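# Slide the open bin into the shelf's empty slot

## Task

Take the open bin off the table and set it into the empty slot in the shelf's row of bins, open side facing outward as the neighbouring bins do, with all of its parts still inside. Because the board overhead sits low, tilting the bin on the way in may be needed. The bin counts as placed only once it is pushed fully in past the shelf's front lip, and the parts in the other bins must stay in their own bins.

## Robot and tools

Robot: two arms, left_arm (the robot's own left, on the +y side) and right_arm (on the -y side). Each has a parallel gripper whose fingers point along the gripper's +z axis and close along its y axis. The URDF root links sit near (-0.047, ±0.235, 0.431) m.

Scene frame: the origin is at table-top height above the centre of the robot's foot. +x points forward over the table, which starts near x = +0.15 m. +z points up. The table may be turned relative to the robot. end_effector_position (metres) is the point between the finger pads, about 1 cm behind the tips. end_effector_quat_wxyz gives orientation in the same frame. Reported values can be off by a few centimetres, more at long reach.

Motion arguments: every motion row is 14 numbers in [-1, 1]. The first seven are left_arm's dx, dy, dz, rx, ry, rz, opening, and the next seven are the same for right_arm. All 14 are always given, even when one arm stays still. dx..rz are offsets, not poses. They count from that arm's Hand target at the start of the action or move, along the Hand target's own axes. 1.0 means 0.6 m of translation or 180 degrees of rotation. rx, ry, rz together form one rotation vector. Opening is absolute: +1 is fully open (0.094 m) and -1 is closed. Sending six zeros re-requests the current Hand target. The opening number is always a live command, so resend the present one to keep a gripper as it is.

execute_actions(actions, cameras): actions is a list of actions. Each action holds 1 to 15 rows, one per 1/30 s control step, and the last row is held to fill out 15 steps. Every row in an action counts from the same starting Hand target, so repeated calls add up. An empty list just returns the state and the images. Results include end_effector_position at some of the control steps.

move(target, speed, blend, opening_speed, blocking, cameras): drives each gripper in a straight line toward an offset target. target is one 14-number row, or a list of up to 15 rows. Every row in the list counts from the same starting Hand targets, not from the previous row. speed is in m/s, from 0.002 to 4.3, default 0.25, and turns are limited to twice that in rad/s. It can be one value or one per target. blend, in metres, rounds the corners between listed targets. opening_speed (0.2 or more, on the -1..+1 scale per second) ramps the fingers. A move lasts at least 0.5 s and is cut off at 10 s. It does not avoid obstacles or the other arm. Faster moves stray more and hit harder. Aiming far past a contact presses harder. Routing a path close to an arm's own base can flip its shoulder posture, so go around it. blocking=false returns after about 0.5 s while the motion continues. The result ends with a move: line giving the outcome (done, off_target, moving, held, fault) and any limits. limits=paced means a commanded pose was clipped. limits=held means a check withheld steps. done means within 10 mm and 2 degrees of the target; it says nothing about contact.

wait(seconds 0-10): lets time pass while the commands are held. stop(): brakes a running move. zoom_image(camera, region [x0,y0,x1,y1] in pixels, at most 504x504): gives a closer look at that camera's latest image. The cameras are cam_head_left, cam_head_right, cam_left_wrist and cam_right_wrist, each 896x504. read_manual: licence texts only. finished_scene(scene): ends the scene for good. Scene 1 is practice. The goal must then hold with the robot released.

Controller behaviour: commanded orientation is clipped to within 40 degrees of the measured one. The arm may settle a centimetre or more short of the Hand target. Waiting does not close that gap; send the remaining distance as a new offset. Very small moves may not start. To end a push, command a target back past the gripper. A stopped arm keeps pressing until it is given a new command. Near the first joint's axis, small wrist moves can swing the whole arm.

Result lines: Hand target is the last commanded pose after clipping. Tool commands lists the current gripper commands. grip_measured is the finger opening on the command scale; it reads slightly wide when empty and a bit narrow on a firm grasp, so it cannot show the moment of contact. grip_effort_nm is gripper motor effort, negative when closing; it is not pad force. Joint positions ends with the opening in metres. Joint torques include gravity, have per-arm offsets and noise, and numbers 3 and 4 wrap at ±28 N m. Joint velocities reads "within noise" when the arm is at rest. MOTOR HOT appears at 85 °C. At 100 °C an OVER-TEMPERATURE FAULT drops that arm for 30-60 s or more. Holding loads, stretched-out reach and pushing toward unreachable poses all heat the motors, and heating continues while you think.

Avoid: dropping the bin or spilling parts, releasing things that are still moving, slamming or hard hits, very hard pushes, arm stops, and contact between the two arms. Closing a gripper on the other arm's fingers counts as contact. Anything that falls off the table or is left off it fails the task. Occasionally a loose object gets a brief push. Thinking time advances the simulation.

Each tool is called after ">>>" by a JSON object that holds its "name" and its "arguments", one argument or row to a line.

## Session

>>> {"name": "execute_actions", "arguments": {
  "actions": []
}}

Scene clock: 0.00 s.
left_arm: end_effector_position=(+0.3985, +0.3236, +0.2475) grip_measured=+1.000 grip_effort_nm=n/a end_effector_quat_wxyz=(-0.159, +0.523, -0.833, -0.090) | right_arm: end_effector_position=(+0.2528, +0.2014, +0.3564) grip_measured=+1.000 grip_effort_nm=n/a end_effector_quat_wxyz=(+0.366, -0.267, +0.824, +0.340)
Joint positions: left_arm=[0.772 1.827 0.78 -0.029 -0.553 -0.93 0.094] | right_arm=[0.222 2.17 0.677 0.878 0.079 0.074 0.094]
Joint velocities: within noise
Joint torques (N m): no reading
Heat: left arm: hottest waist 35 °C; right arm: hottest wrist roll 35 °C.
Hand target: left_arm +0.4058, +0.3246, +0.2510; +0.166, -0.525, +0.831, +0.087 | right_arm +0.2559, +0.2040, +0.3589; +0.370, -0.265, +0.822, +0.342
Tool commands: left_gripper/opening=+1.0 right_gripper/opening=+1.0

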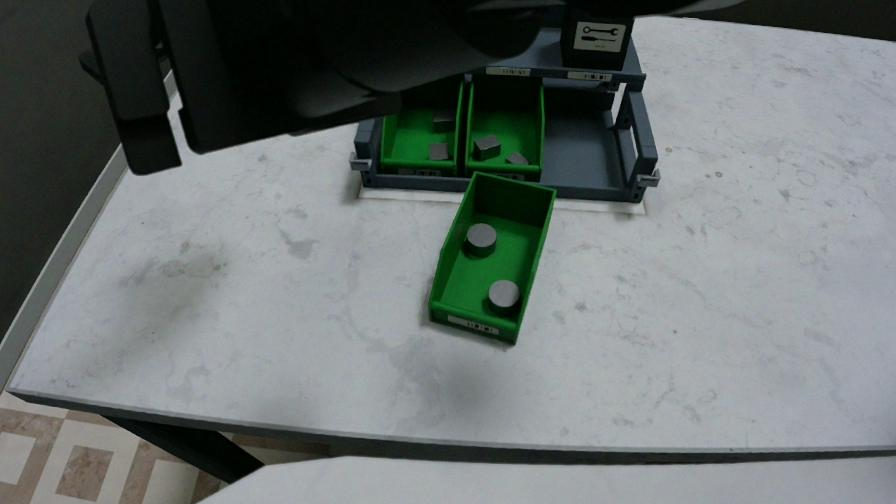

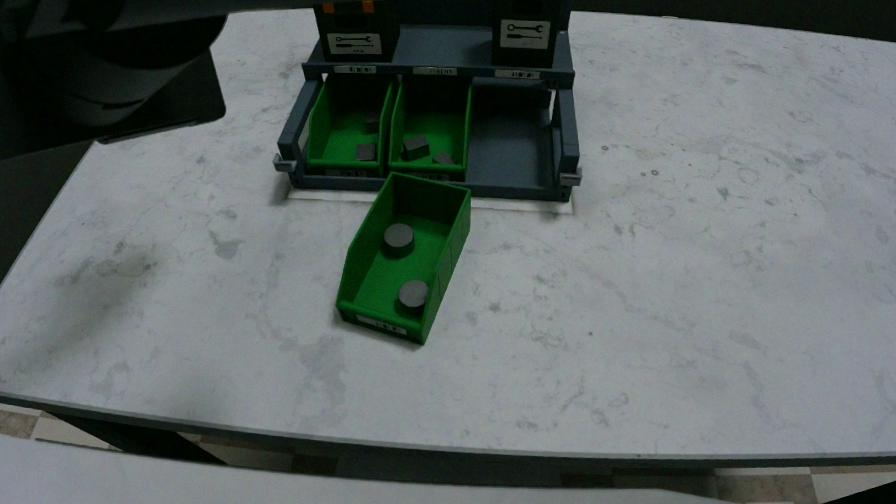

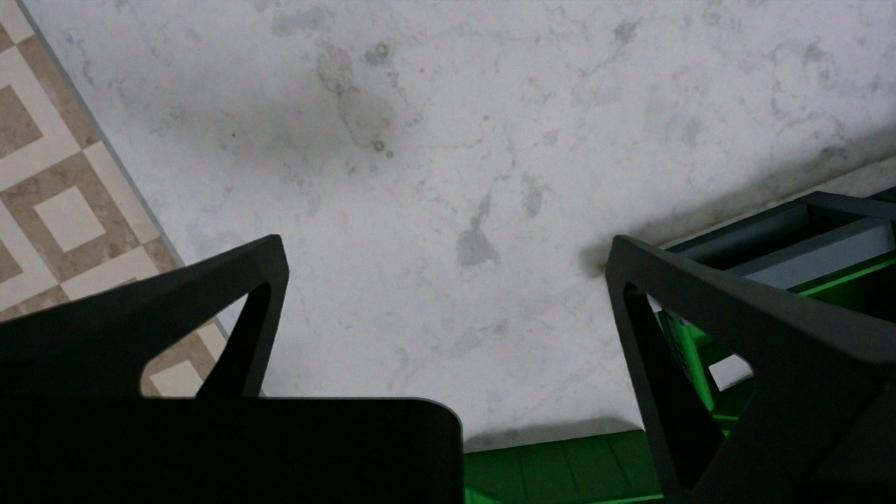

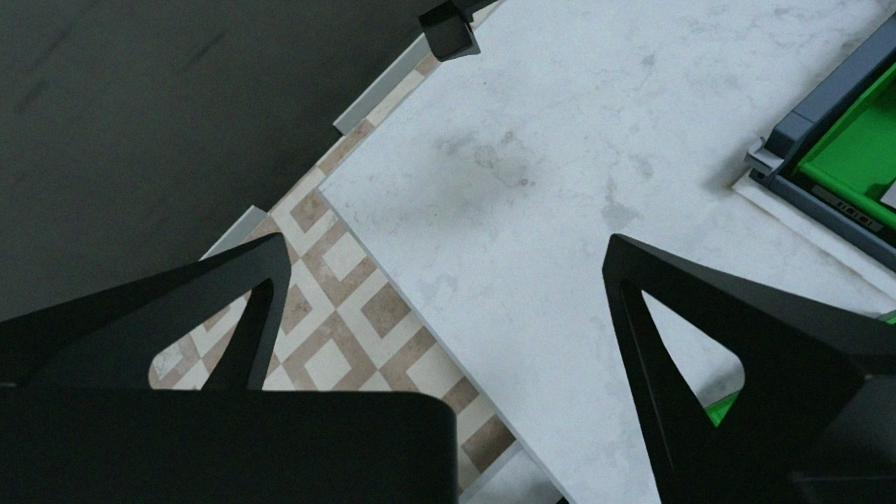

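>>> {"name": "zoom_image", "arguments": {
  "camera": "cam_head_left",
  "region": [340, 0, 680, 220]
}}

>>> {"name": "zoom_image", "arguments": {
  "camera": "cam_head_left",
  "region": [400, 160, 600, 360]
}}

>>> {"name": "zoom_image", "arguments": {
  "camera": "cam_head_right",
  "region": [260, 0, 600, 220]
}}

>>> {"name": "zoom_image", "arguments": {
  "camera": "cam_head_right",
  "region": [320, 160, 520, 360]
}}

Scaled by 1.482.

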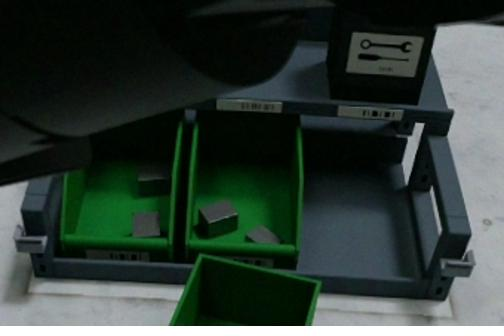

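Scaled by 2.520.

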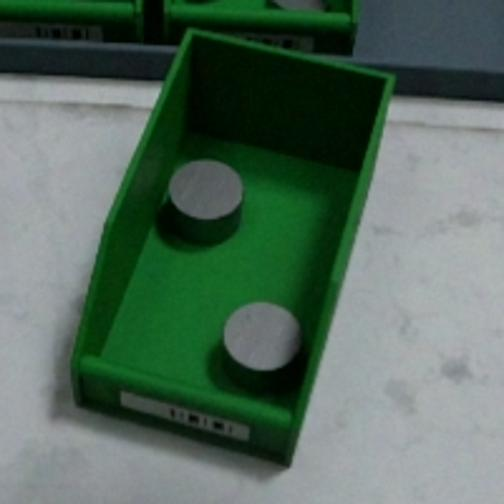

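Scaled by 1.482.

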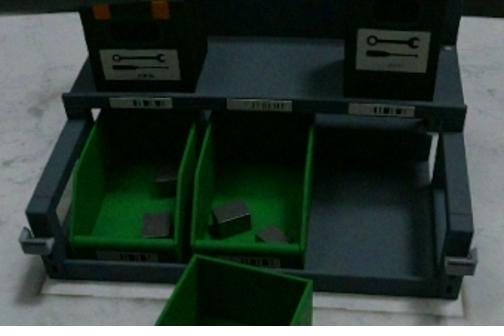

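Scaled by 2.520.

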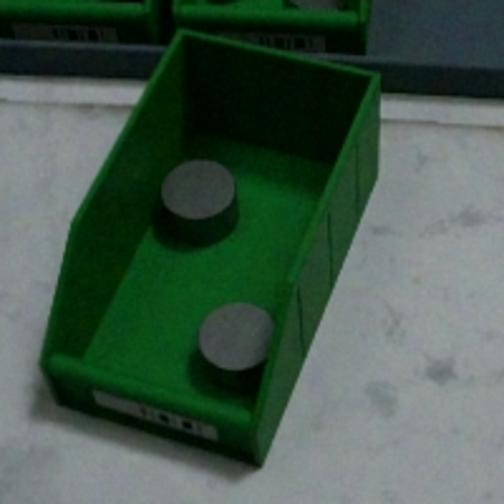

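>>> {"name": "move", "arguments": {
  "target": [-0.104,0.274,0.032,0,0,0,1, 0.262,-0.663,-0.709,0,0,0,1],
  "speed": 0.3
}}

Scene clock: 17.23 s.
left_arm: end_effector_position=(+0.2860, +0.4489, +0.2459) grip_measured=+1.000 grip_effort_nm=0.002 end_effector_quat_wxyz=(-0.157, +0.525, -0.832, -0.085) | right_arm: end_effector_position=(+0.2552, -0.3998, +0.3023) grip_measured=+1.000 grip_effort_nm=-0.037 end_effector_quat_wxyz=(+0.373, -0.263, +0.826, +0.333)
Joint positions: left_arm=[1.184 1.686 0.531 0.239 -0.316 -0.556 0.094] | right_arm=[-1.621 1.792 0.79 -0.785 -0.951 -1.832 0.094]
Joint velocities: within noise
Joint torques (N m): left_arm=[-1.38 -10.99 0.96 1.32 0 0.05] | right_arm=[0.09 -10.05 1.84 -1.61 -0.41 -0.14]
Heat: left arm: hottest waist 34 °C; right arm: hottest wrist pitch 35 °C.
Hand target: left_arm +0.2860, +0.4547, +0.2513; +0.166, -0.525, +0.831, +0.087 | right_arm +0.2558, -0.3964, +0.2989; +0.370, -0.265, +0.822, +0.342
Off the commanded pose: left_arm 0.008 m, 1 deg | right_arm 0.005 m, 1 deg.
move: done
camera_calibration:
cam_left_wrist: T_world_to_cam=[[0.905446, -0.423941, 0.0210296, -0.073373], [-0.41594, -0.876299, 0.243093, 0.459219], [-0.0846288, -0.228855, -0.969775, 0.489758], [0, 0, 0, 1]] pos_world=[0.29889, 0.483391, 0.364865]
cam_right_wrist: T_world_to_cam=[[0.678802, -0.63826, -0.363114, -0.318137], [-0.734194, -0.580683, -0.351805, 0.0676509], [0.0136891, 0.505402, -0.862776, 0.581661], [0, 0, 0, 1]] pos_world=[0.257659, -0.457743, 0.410122]

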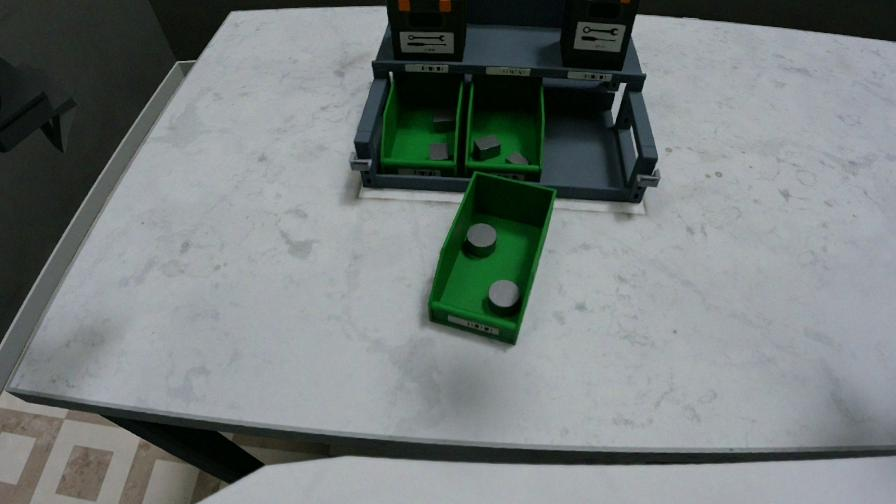

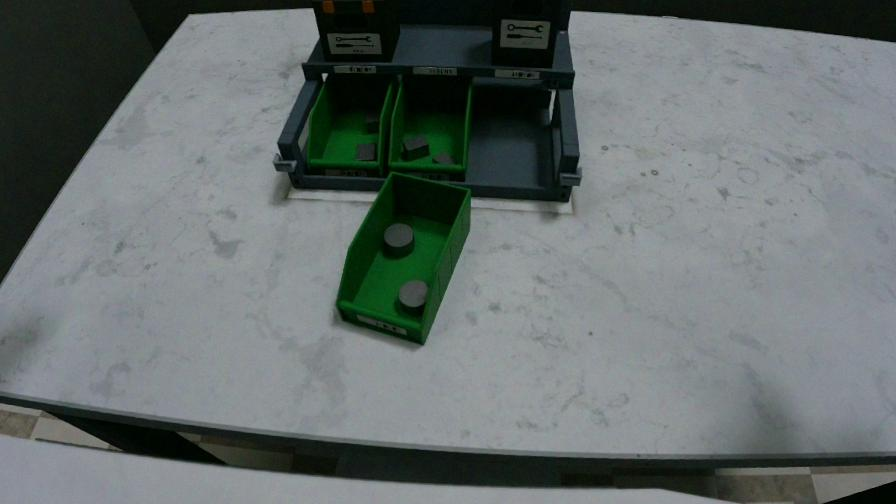

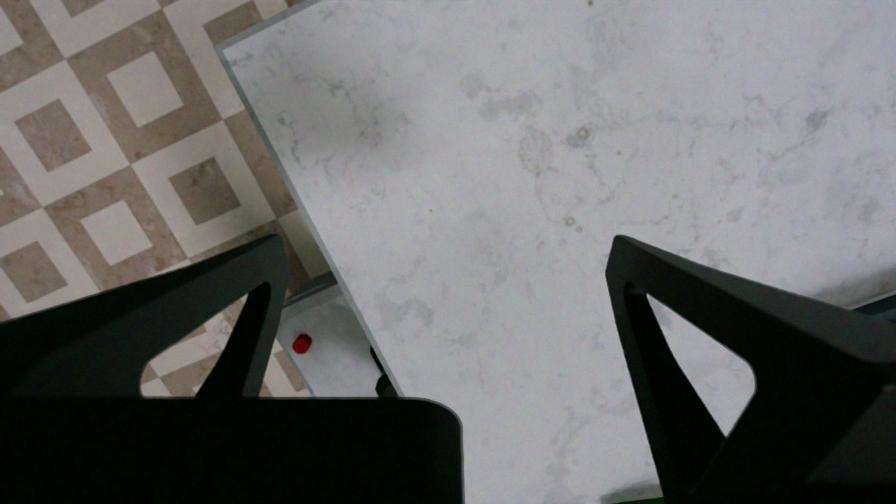

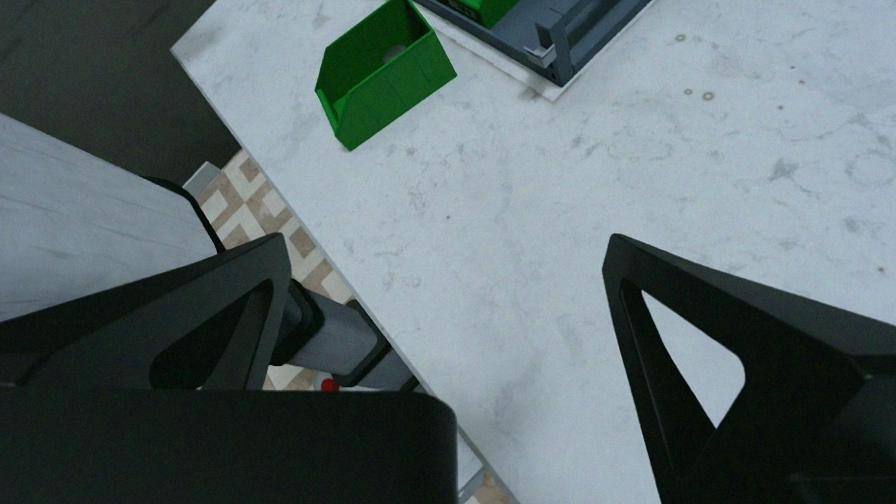

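>>> {"name": "zoom_image", "arguments": {
  "camera": "cam_head_left",
  "region": [440, 50, 680, 220]
}}

>>> {"name": "zoom_image", "arguments": {
  "camera": "cam_head_right",
  "region": [380, 50, 620, 220]
}}

>>> {"name": "zoom_image", "arguments": {
  "camera": "cam_right_wrist",
  "region": [290, 0, 690, 170]
}}

Scaled by 2.100.

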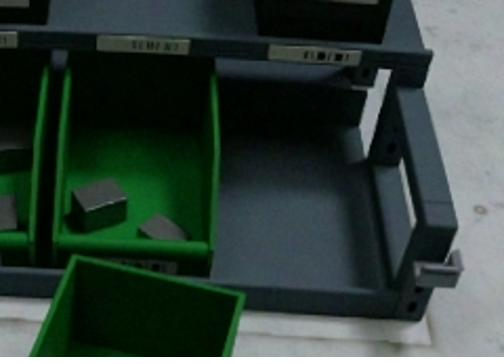

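Scaled by 2.100.

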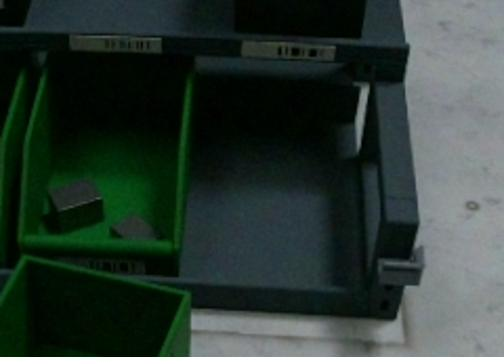

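Scaled by 1.260.

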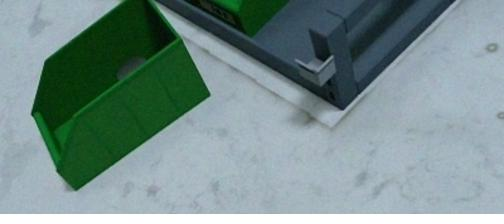

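>>> {"name": "move", "arguments": {
  "target": [0,0,0,0,0,0,1, -0.12,0.0602,0.5718,0.2827,-0.0597,0.0387,1],
  "speed": 0.25
}}

Scene clock: 29.10 s.
left_arm: end_effector_position=(+0.2860, +0.4489, +0.2459) grip_measured=+1.000 grip_effort_nm=0.007 end_effector_quat_wxyz=(-0.157, +0.525, -0.832, -0.085) | right_arm: end_effector_position=(+0.4227, -0.1009, +0.2041) grip_measured=+1.000 grip_effort_nm=-0.037 end_effector_quat_wxyz=(+0.499, -0.005, +0.867, -0.002)
Joint positions: left_arm=[1.184 1.686 0.531 0.239 -0.316 -0.556 0.094] | right_arm=[-0.424 2.497 0.735 1.466 0.38 -0.179 0.094]
Joint velocities: within noise
Joint torques (N m): left_arm=[-1.38 -10.93 0.96 1.32 0 0.04] | right_arm=[5.36 -10.58 -0.57 2.21 -0.03 0.13]
Heat: left arm: hottest waist 34 °C; right arm: hottest wrist pitch 34 °C.
Hand target: left_arm +0.2860, +0.4547, +0.2512; +0.166, -0.525, +0.831, +0.087 | right_arm +0.4198, -0.1006, +0.1999; +0.500, +0.000, +0.866, +0.000
Off the commanded pose: left_arm 0.008 m, 1 deg | right_arm 0.005 m, 1 deg.
move: done
camera_calibration:
cam_left_wrist: T_world_to_cam=[[0.905295, -0.424269, 0.020895, -0.0731203], [-0.416228, -0.876166, 0.243082, 0.459245], [-0.0848244, -0.228758, -0.969781, 0.489771], [0, 0, 0, 1]] pos_world=[0.29889, 0.483391, 0.364865]
cam_right_wrist: T_world_to_cam=[[0.00669024, -0.999975, -0.00219325, -0.102737], [-0.9106, -0.00518588, -0.413257, 0.474821], [0.413235, 0.00476196, -0.910612, 0.133903], [0, 0, 0, 1]] pos_world=[0.377726, -0.100909, 0.317931]

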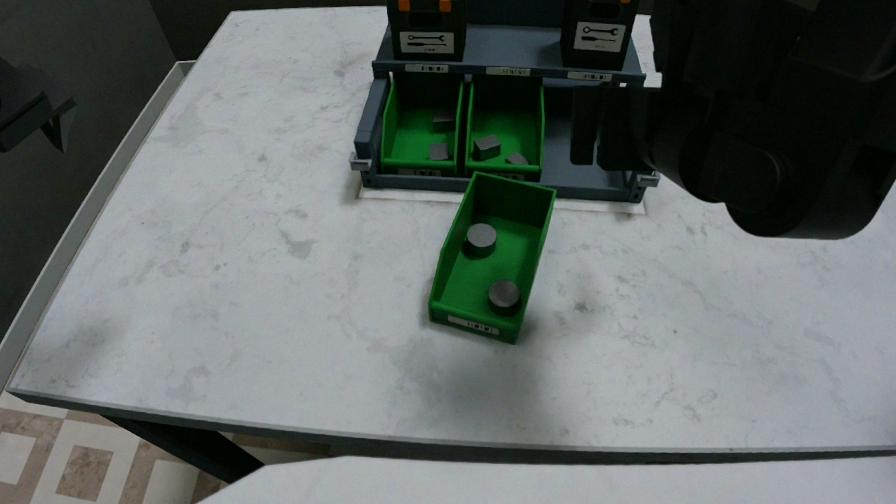

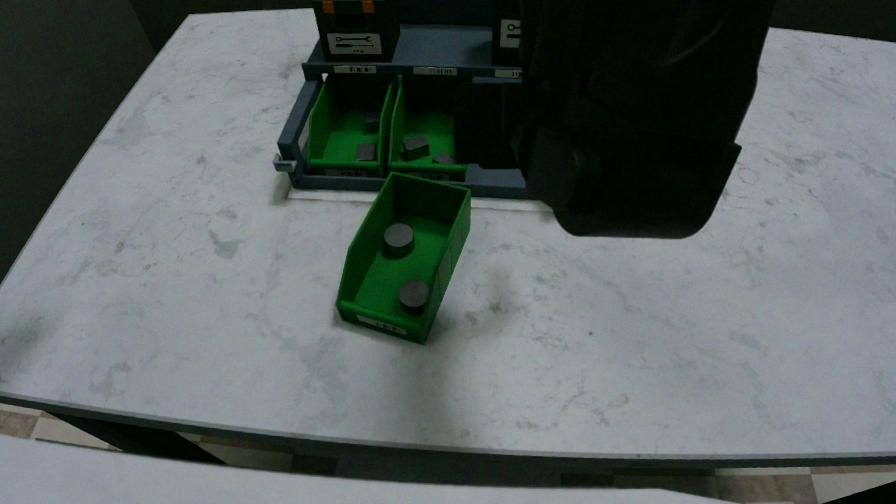

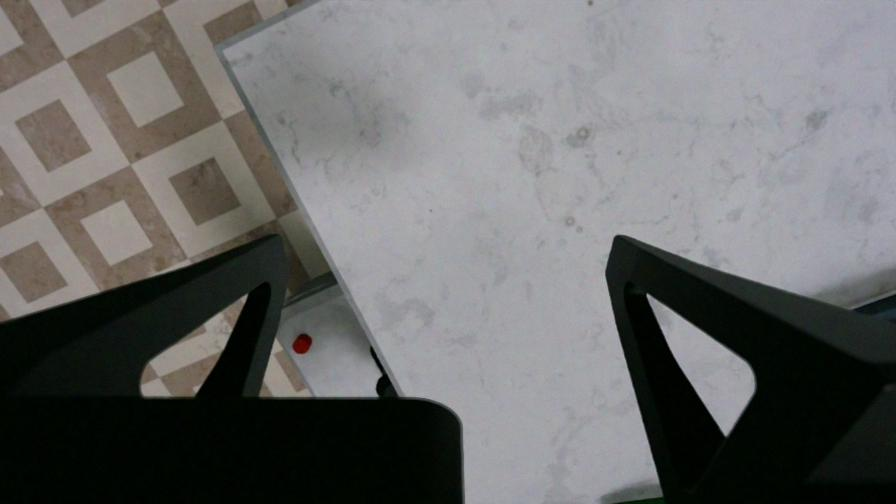

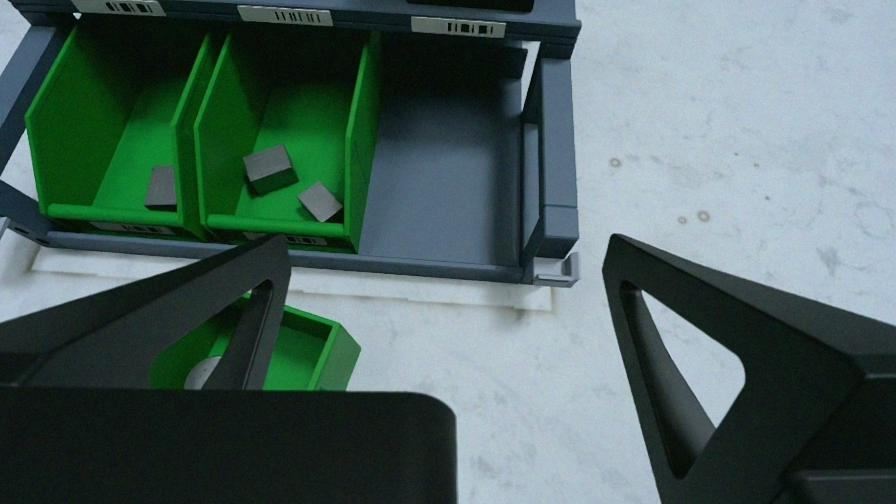

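>>> {"name": "zoom_image", "arguments": {
  "camera": "cam_right_wrist",
  "region": [320, 0, 620, 310]
}}

>>> {"name": "zoom_image", "arguments": {
  "camera": "cam_right_wrist",
  "region": [0, 0, 360, 290]
}}

Scaled by 1.626.

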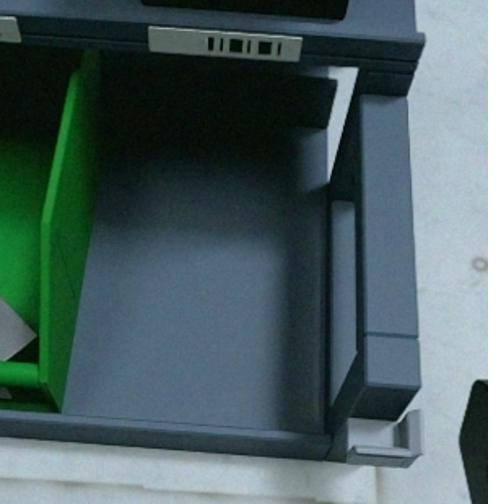

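Scaled by 1.400.

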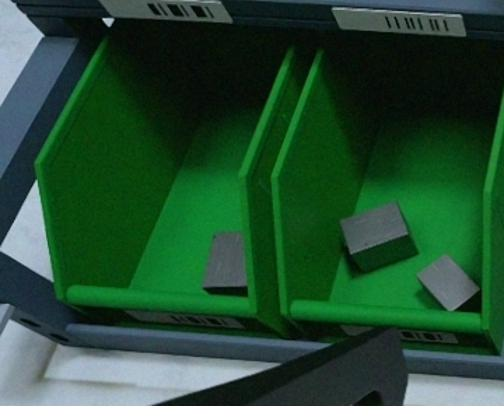

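>>> {"name": "move", "arguments": {
  "target": [0,0,0,0,0,0,1, 0.0843,-0.2333,0.0872,-0.3147,-0.1007,-0.1145,1],
  "speed": 0.2
}}

Scene clock: 38.23 s.
left_arm: end_effector_position=(+0.2860, +0.4489, +0.2459) grip_measured=+1.000 grip_effort_nm=-0.002 end_effector_quat_wxyz=(-0.157, +0.525, -0.832, -0.085) | right_arm: end_effector_position=(+0.4315, -0.2326, +0.1242) grip_measured=+1.000 grip_effort_nm=-0.032 end_effector_quat_wxyz=(+0.552, -0.377, +0.666, +0.331)
Joint positions: left_arm=[1.184 1.686 0.531 0.239 -0.316 -0.556 0.094] | right_arm=[-1.134 2.488 1.142 0.307 -1.241 -1.343 0.094]
Joint velocities: within noise
Joint torques (N m): left_arm=[-1.38 -10.93 0.96 1.32 0 0.04] | right_arm=[2.49 -15.62 0.1 -0.25 -0.61 -0.1]
Heat: left arm: hottest waist 34 °C; right arm: hottest wrist pitch 35 °C.
Hand target: left_arm +0.2860, +0.4547, +0.2512; +0.166, -0.525, +0.831, +0.087 | right_arm +0.4397, -0.2406, +0.1301; +0.556, -0.383, +0.664, +0.321
Off the commanded pose: left_arm 0.008 m, 1 deg | right_arm 0.013 m, 1 deg.
move: off_target (right_arm)
camera_calibration:
cam_left_wrist: T_world_to_cam=[[0.905295, -0.424269, 0.020895, -0.0731203], [-0.416228, -0.876166, 0.243082, 0.459245], [-0.0848244, -0.228758, -0.969781, 0.489771], [0, 0, 0, 1]] pos_world=[0.29889, 0.483391, 0.364865]
cam_right_wrist: T_world_to_cam=[[0.869266, -0.49323, -0.033183, -0.485142], [-0.371202, -0.606926, -0.702744, 0.112378], [0.326475, 0.623189, -0.710669, 0.214495], [0, 0, 0, 1]] pos_world=[0.393405, -0.304752, 0.21531]

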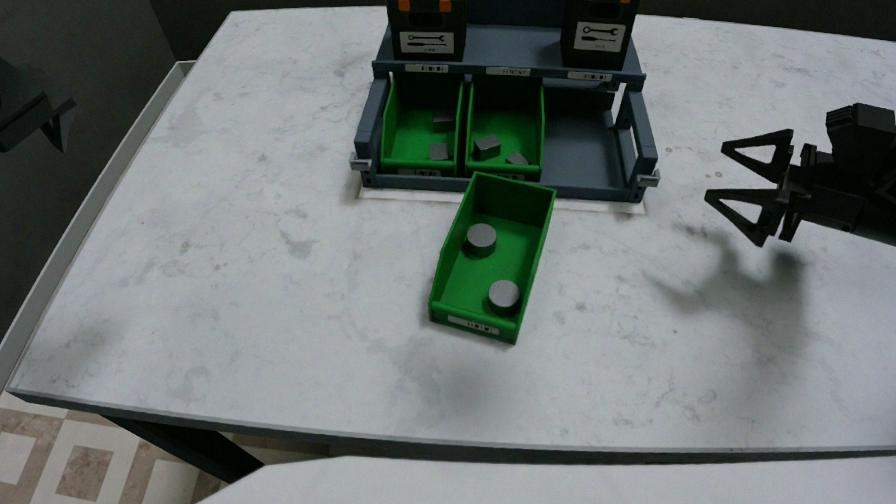

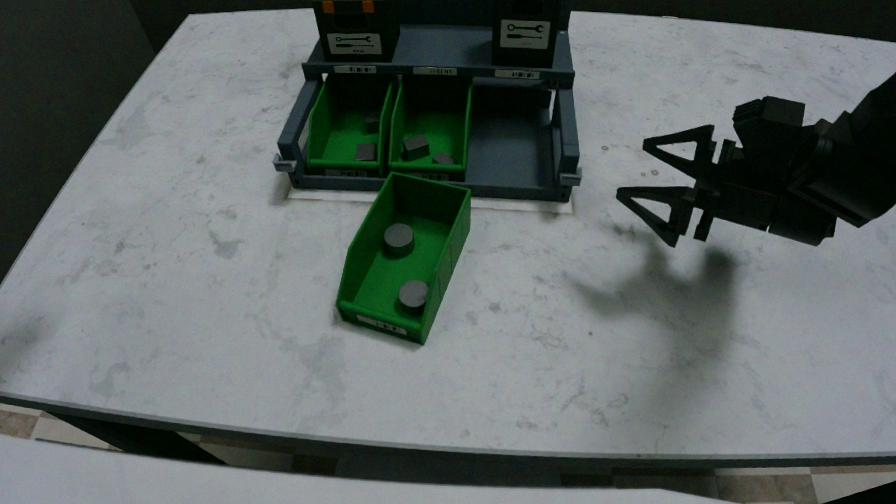

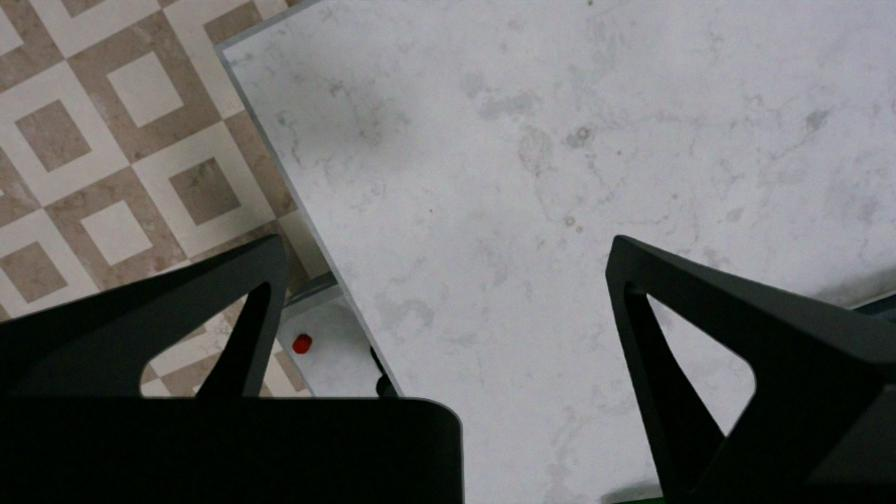

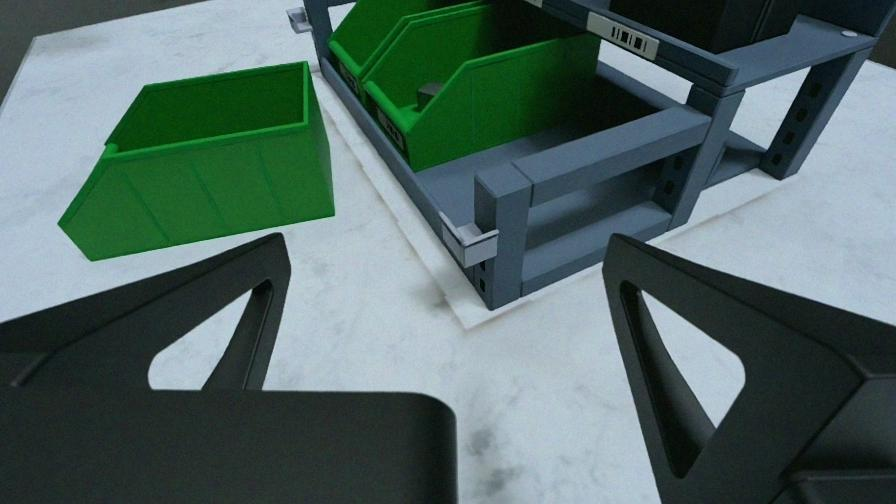

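Excellent view. Zoom in.

>>> {"name": "zoom_image", "arguments": {
  "camera": "cam_right_wrist",
  "region": [300, 0, 804, 340]
}}

>>> {"name": "zoom_image", "arguments": {
  "camera": "cam_right_wrist",
  "region": [40, 40, 360, 280]
}}

Scaled by 1.000.

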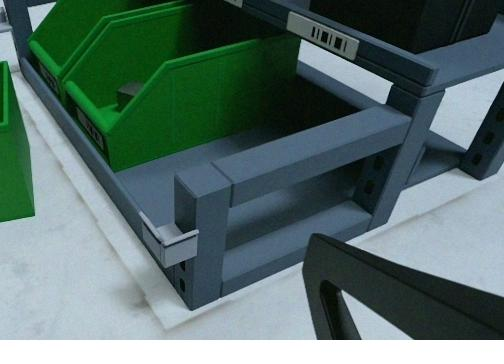

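Scaled by 1.575.

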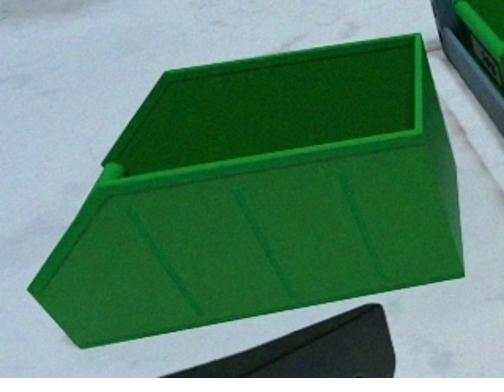

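>>> {"name": "zoom_image", "arguments": {
  "camera": "cam_right_wrist",
  "region": [380, 130, 560, 320]
}}

>>> {"name": "zoom_image", "arguments": {
  "camera": "cam_right_wrist",
  "region": [560, 0, 896, 200]
}}

>>> {"name": "zoom_image", "arguments": {
  "camera": "cam_right_wrist",
  "region": [320, 20, 560, 200]
}}

Scaled by 2.653.

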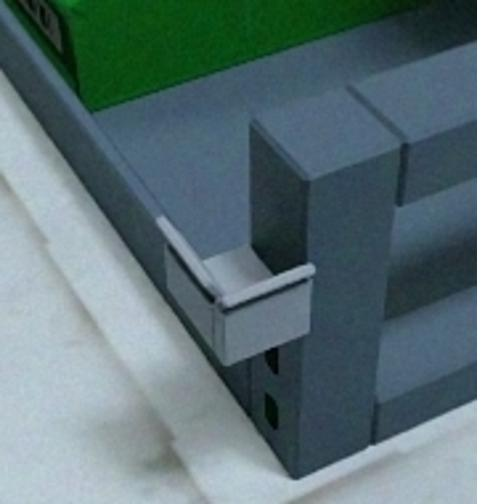

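Scaled by 1.500.

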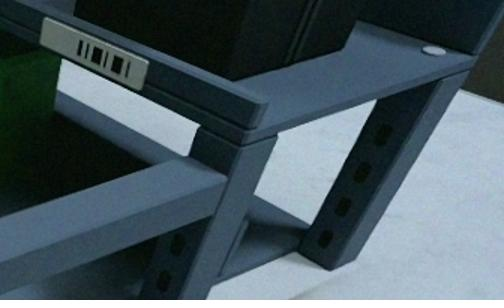

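Scaled by 2.100.

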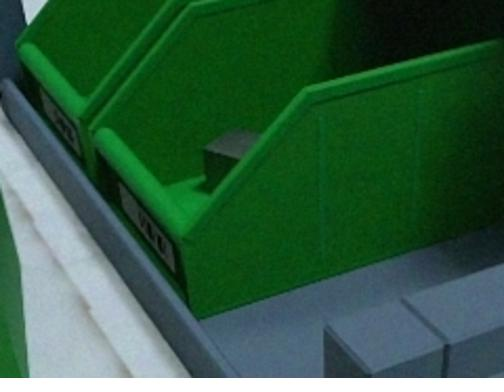

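>>> {"name": "zoom_image", "arguments": {
  "camera": "cam_right_wrist",
  "region": [380, 130, 460, 210]
}}

>>> {"name": "zoom_image", "arguments": {
  "camera": "cam_right_wrist",
  "region": [430, 190, 530, 320]
}}

Scaled by 6.300.

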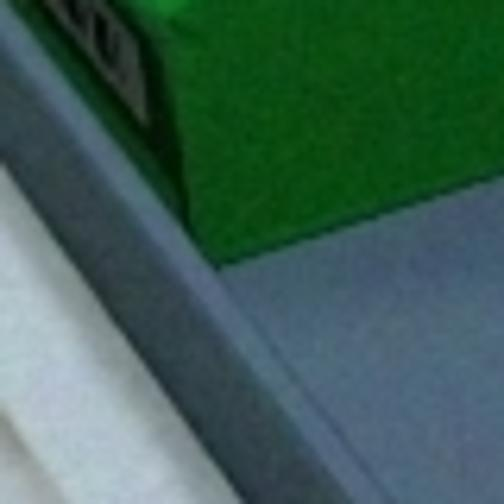

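Scaled by 3.877.

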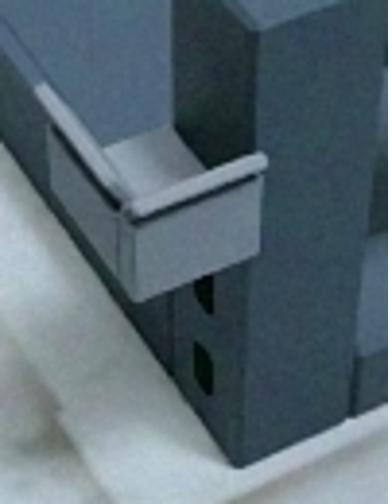

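>>> {"name": "move", "arguments": {
  "target": [
    [0,0,0,0,0,0,1, -0.1902,0.3020,0.0238,0.3673,0.1891,0.2121,0.0],
    [0,0,0,0,0,0,1, -0.0867,0.4167,0.2038,0.3673,0.1891,0.2121,0.0]
  ],
  "speed": 0.25,
  "blend": [0.03, 0]
}}

Scene clock: 65.27 s.
left_arm: end_effector_position=(+0.2860, +0.4489, +0.2459) grip_measured=+1.000 grip_effort_nm=-0.002 end_effector_quat_wxyz=(-0.157, +0.525, -0.832, -0.085) | right_arm: end_effector_position=(+0.2925, -0.0042, +0.1644) grip_measured=+0.002 grip_effort_nm=-0.144 end_effector_quat_wxyz=(+0.342, +0.125, +0.930, -0.043)
Joint positions: left_arm=[1.184 1.686 0.531 0.239 -0.316 -0.556 0.094] | right_arm=[-0.012 2.528 0.776 0.805 0.868 0.586 0.047]
Joint velocities: within noise
Joint torques (N m): left_arm=[-1.38 -10.93 0.98 1.32 0 0.04] | right_arm=[6.36 -11.05 0.08 0.46 0.32 0.11]
Heat: left arm: hottest waist 34 °C; right arm: hottest shoulder 34 °C.
Hand target: left_arm +0.2859, +0.4547, +0.2512; +0.166, -0.525, +0.831, +0.087 | right_arm +0.2880, -0.0034, +0.1600; +0.339, +0.123, +0.932, -0.045
Off the commanded pose: left_arm 0.008 m, 1 deg | right_arm 0.006 m, 1 deg.
move: done
camera_calibration:
cam_left_wrist: T_world_to_cam=[[0.905295, -0.424269, 0.020895, -0.0731203], [-0.416228, -0.876166, 0.243082, 0.459245], [-0.0848244, -0.228758, -0.969781, 0.489771], [0, 0, 0, 1]] pos_world=[0.29889, 0.483391, 0.364865]
cam_right_wrist: T_world_to_cam=[[-0.264588, -0.964231, -0.0158375, 0.0765021], [-0.96041, 0.264954, -0.0860993, 0.302254], [0.0872159, -0.0075704, -0.996161, 0.260493], [0, 0, 0, 1]] pos_world=[0.28781, -0.00434563, 0.286728]

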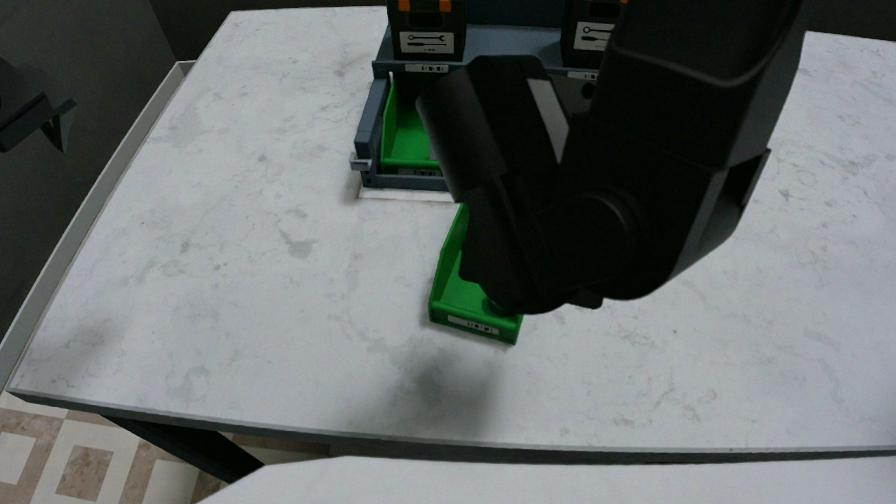

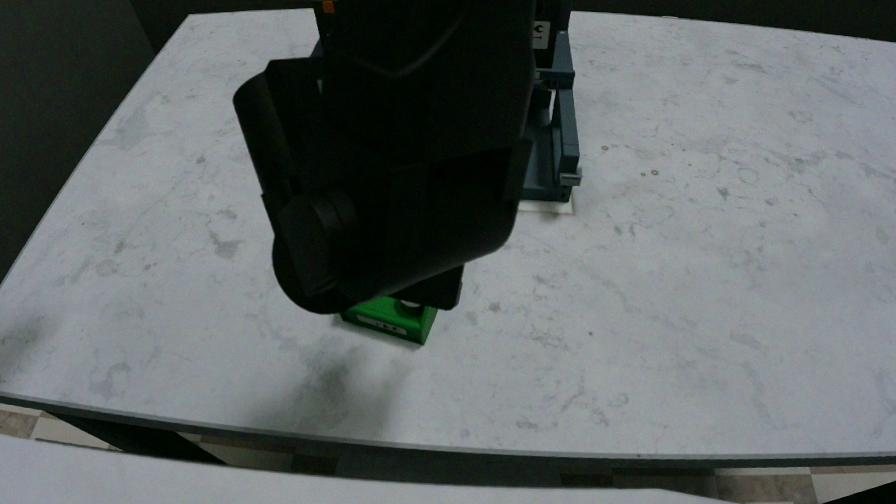

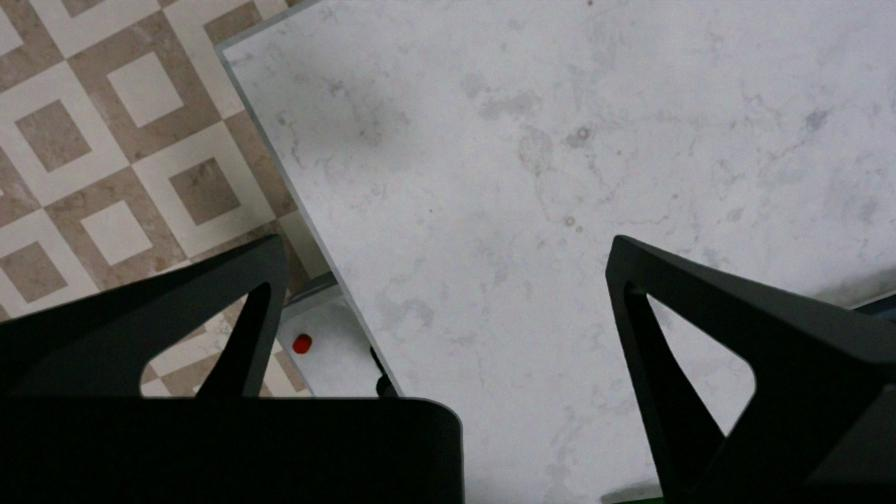

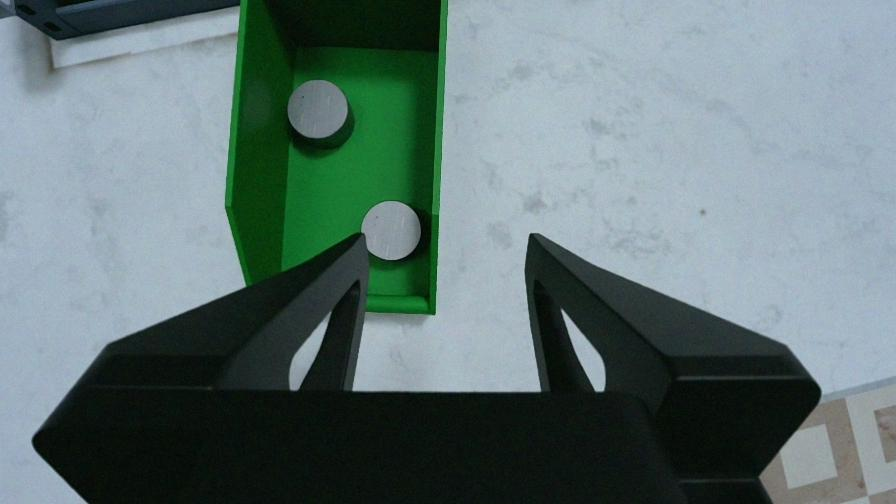

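>>> {"name": "move", "arguments": {
  "target": [0,0,0,0,0,0,1, 0.0252,0.0135,0.1132,0.0093,0,0.0111,0.0],
  "speed": 0.15,
  "cameras": ["cam_right_wrist","cam_head_left"]
}}

Scene clock: 69.53 s.
left_arm: end_effector_position=(+0.2861, +0.4490, +0.2460) grip_measured=+1.000 grip_effort_nm=0.007 end_effector_quat_wxyz=(-0.157, +0.525, -0.832, -0.085) | right_arm: end_effector_position=(+0.3235, -0.0014, +0.1042) grip_measured=+0.002 grip_effort_nm=-0.134 end_effector_quat_wxyz=(+0.338, +0.145, +0.928, -0.051)
Joint positions: left_arm=[1.184 1.685 0.531 0.239 -0.316 -0.556 0.094] | right_arm=[-0.107 2.669 0.943 0.831 0.834 0.53 0.047]
Joint velocities: within noise
Joint torques (N m): left_arm=[-1.38 -10.87 0.98 1.32 0 0.04] | right_arm=[5.48 -11.4 -0.05 1.57 0.16 0.01]
Heat: left arm: hottest waist 34 °C; right arm: hottest shoulder 34 °C.
Hand target: left_arm +0.2860, +0.4548, +0.2513; +0.166, -0.525, +0.830, +0.087 | right_arm +0.3211, -0.0038, +0.0982; +0.338, +0.144, +0.929, -0.053
Off the commanded pose: left_arm 0.008 m, 1 deg | right_arm 0.007 m, 0 deg.
move: done
camera_calibration:
cam_right_wrist: T_world_to_cam=[[-0.307461, -0.951467, -0.0133392, 0.100132], [-0.948207, 0.307524, -0.0795808, 0.32161], [0.0798206, -0.0118197, -0.996739, 0.200249], [0, 0, 0, 1]] pos_world=[0.319755, -0.00126333, 0.226526]
Images, in order (width x height): cam_head_left 896x504, cam_right_wrist 896x504.

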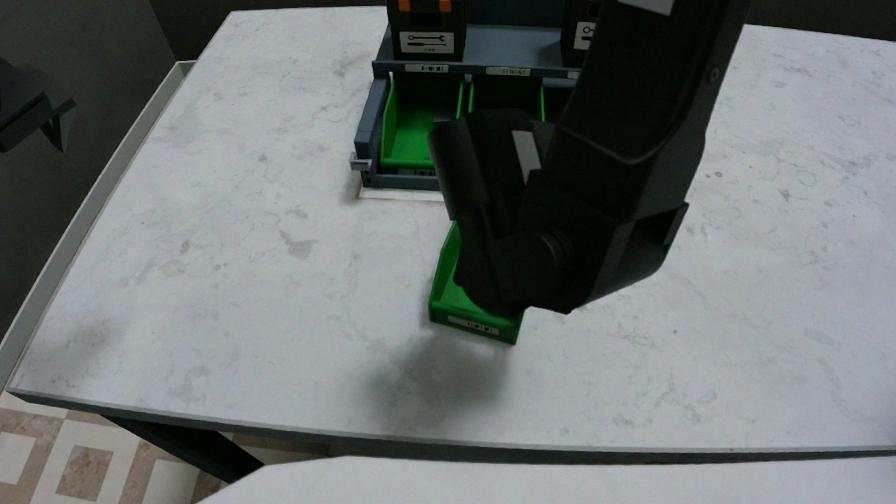

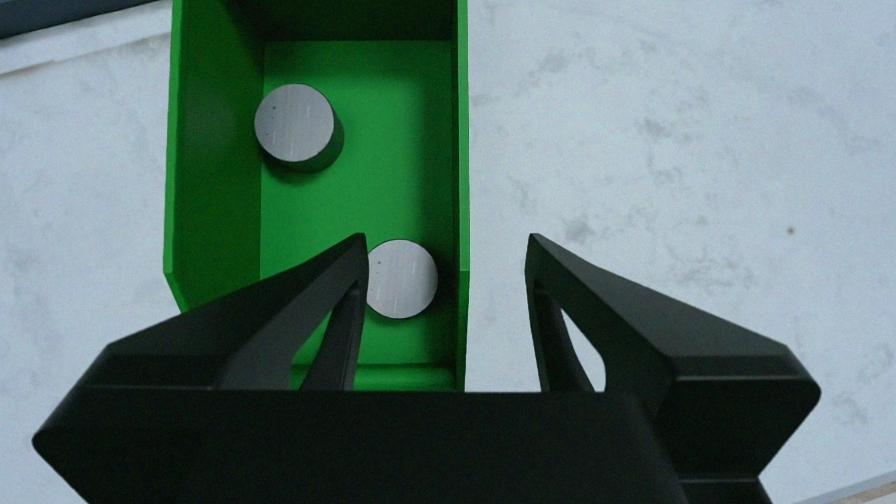

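>>> {"name": "move", "arguments": {
  "target": [0,0,0,0,0,0,1, 0.0095,-0.0078,0.0882,0,0,0,0.0],
  "speed": 0.08,
  "cameras": ["cam_right_wrist","cam_head_left"]
}}

Scene clock: 73.03 s.
left_arm: end_effector_position=(+0.2861, +0.4490, +0.2460) grip_measured=+1.000 grip_effort_nm=0.002 end_effector_quat_wxyz=(-0.157, +0.525, -0.832, -0.085) | right_arm: end_effector_position=(+0.3516, -0.0135, +0.0611) grip_measured=+0.002 grip_effort_nm=-0.134 end_effector_quat_wxyz=(+0.339, +0.145, +0.928, -0.050)
Joint positions: left_arm=[1.184 1.685 0.531 0.239 -0.316 -0.555 0.094] | right_arm=[-0.206 2.759 1.05 0.894 0.767 0.42 0.047]
Joint velocities: within noise
Joint torques (N m): left_arm=[-1.38 -10.93 0.98 1.32 0 0.04] | right_arm=[5.71 -11.63 0.02 1.74 0.09 -0.1]
Heat: left arm: hottest waist 34 °C; right arm: hottest shoulder 34 °C.
Hand target: left_arm +0.2860, +0.4548, +0.2513; +0.166, -0.525, +0.831, +0.087 | right_arm +0.3479, -0.0173, +0.0540; +0.338, +0.144, +0.929, -0.053
Off the commanded pose: left_arm 0.008 m, 1 deg | right_arm 0.009 m, 0 deg.
move: done
camera_calibration:
cam_right_wrist: T_world_to_cam=[[-0.305774, -0.951989, -0.0147885, 0.0961087], [-0.948661, 0.305951, -0.0802243, 0.348682], [0.0808973, -0.0105012, -0.996667, 0.154647], [0, 0, 0, 1]] pos_world=[0.347658, -0.0135613, 0.183525]
Images, in order (width x height): cam_head_left 896x504, cam_right_wrist 896x504.

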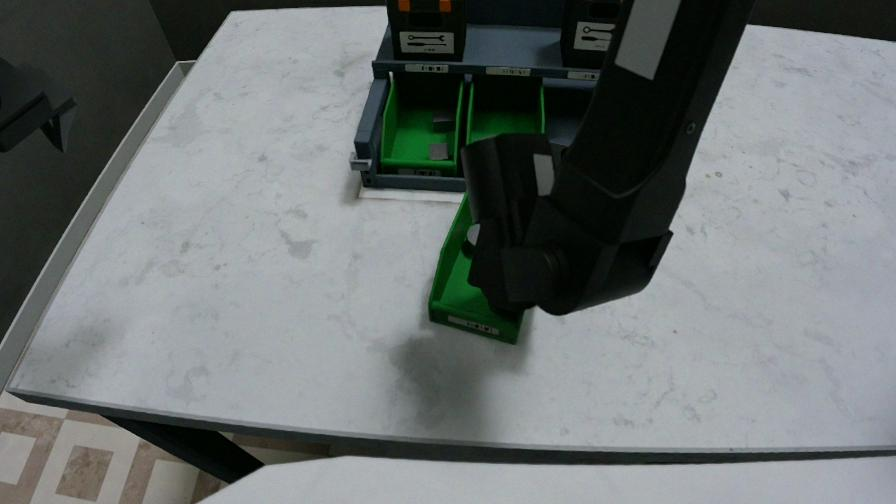

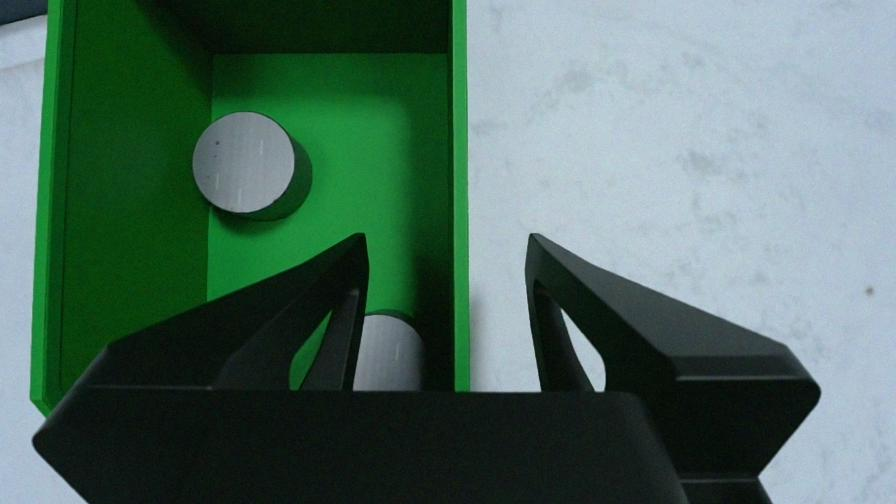

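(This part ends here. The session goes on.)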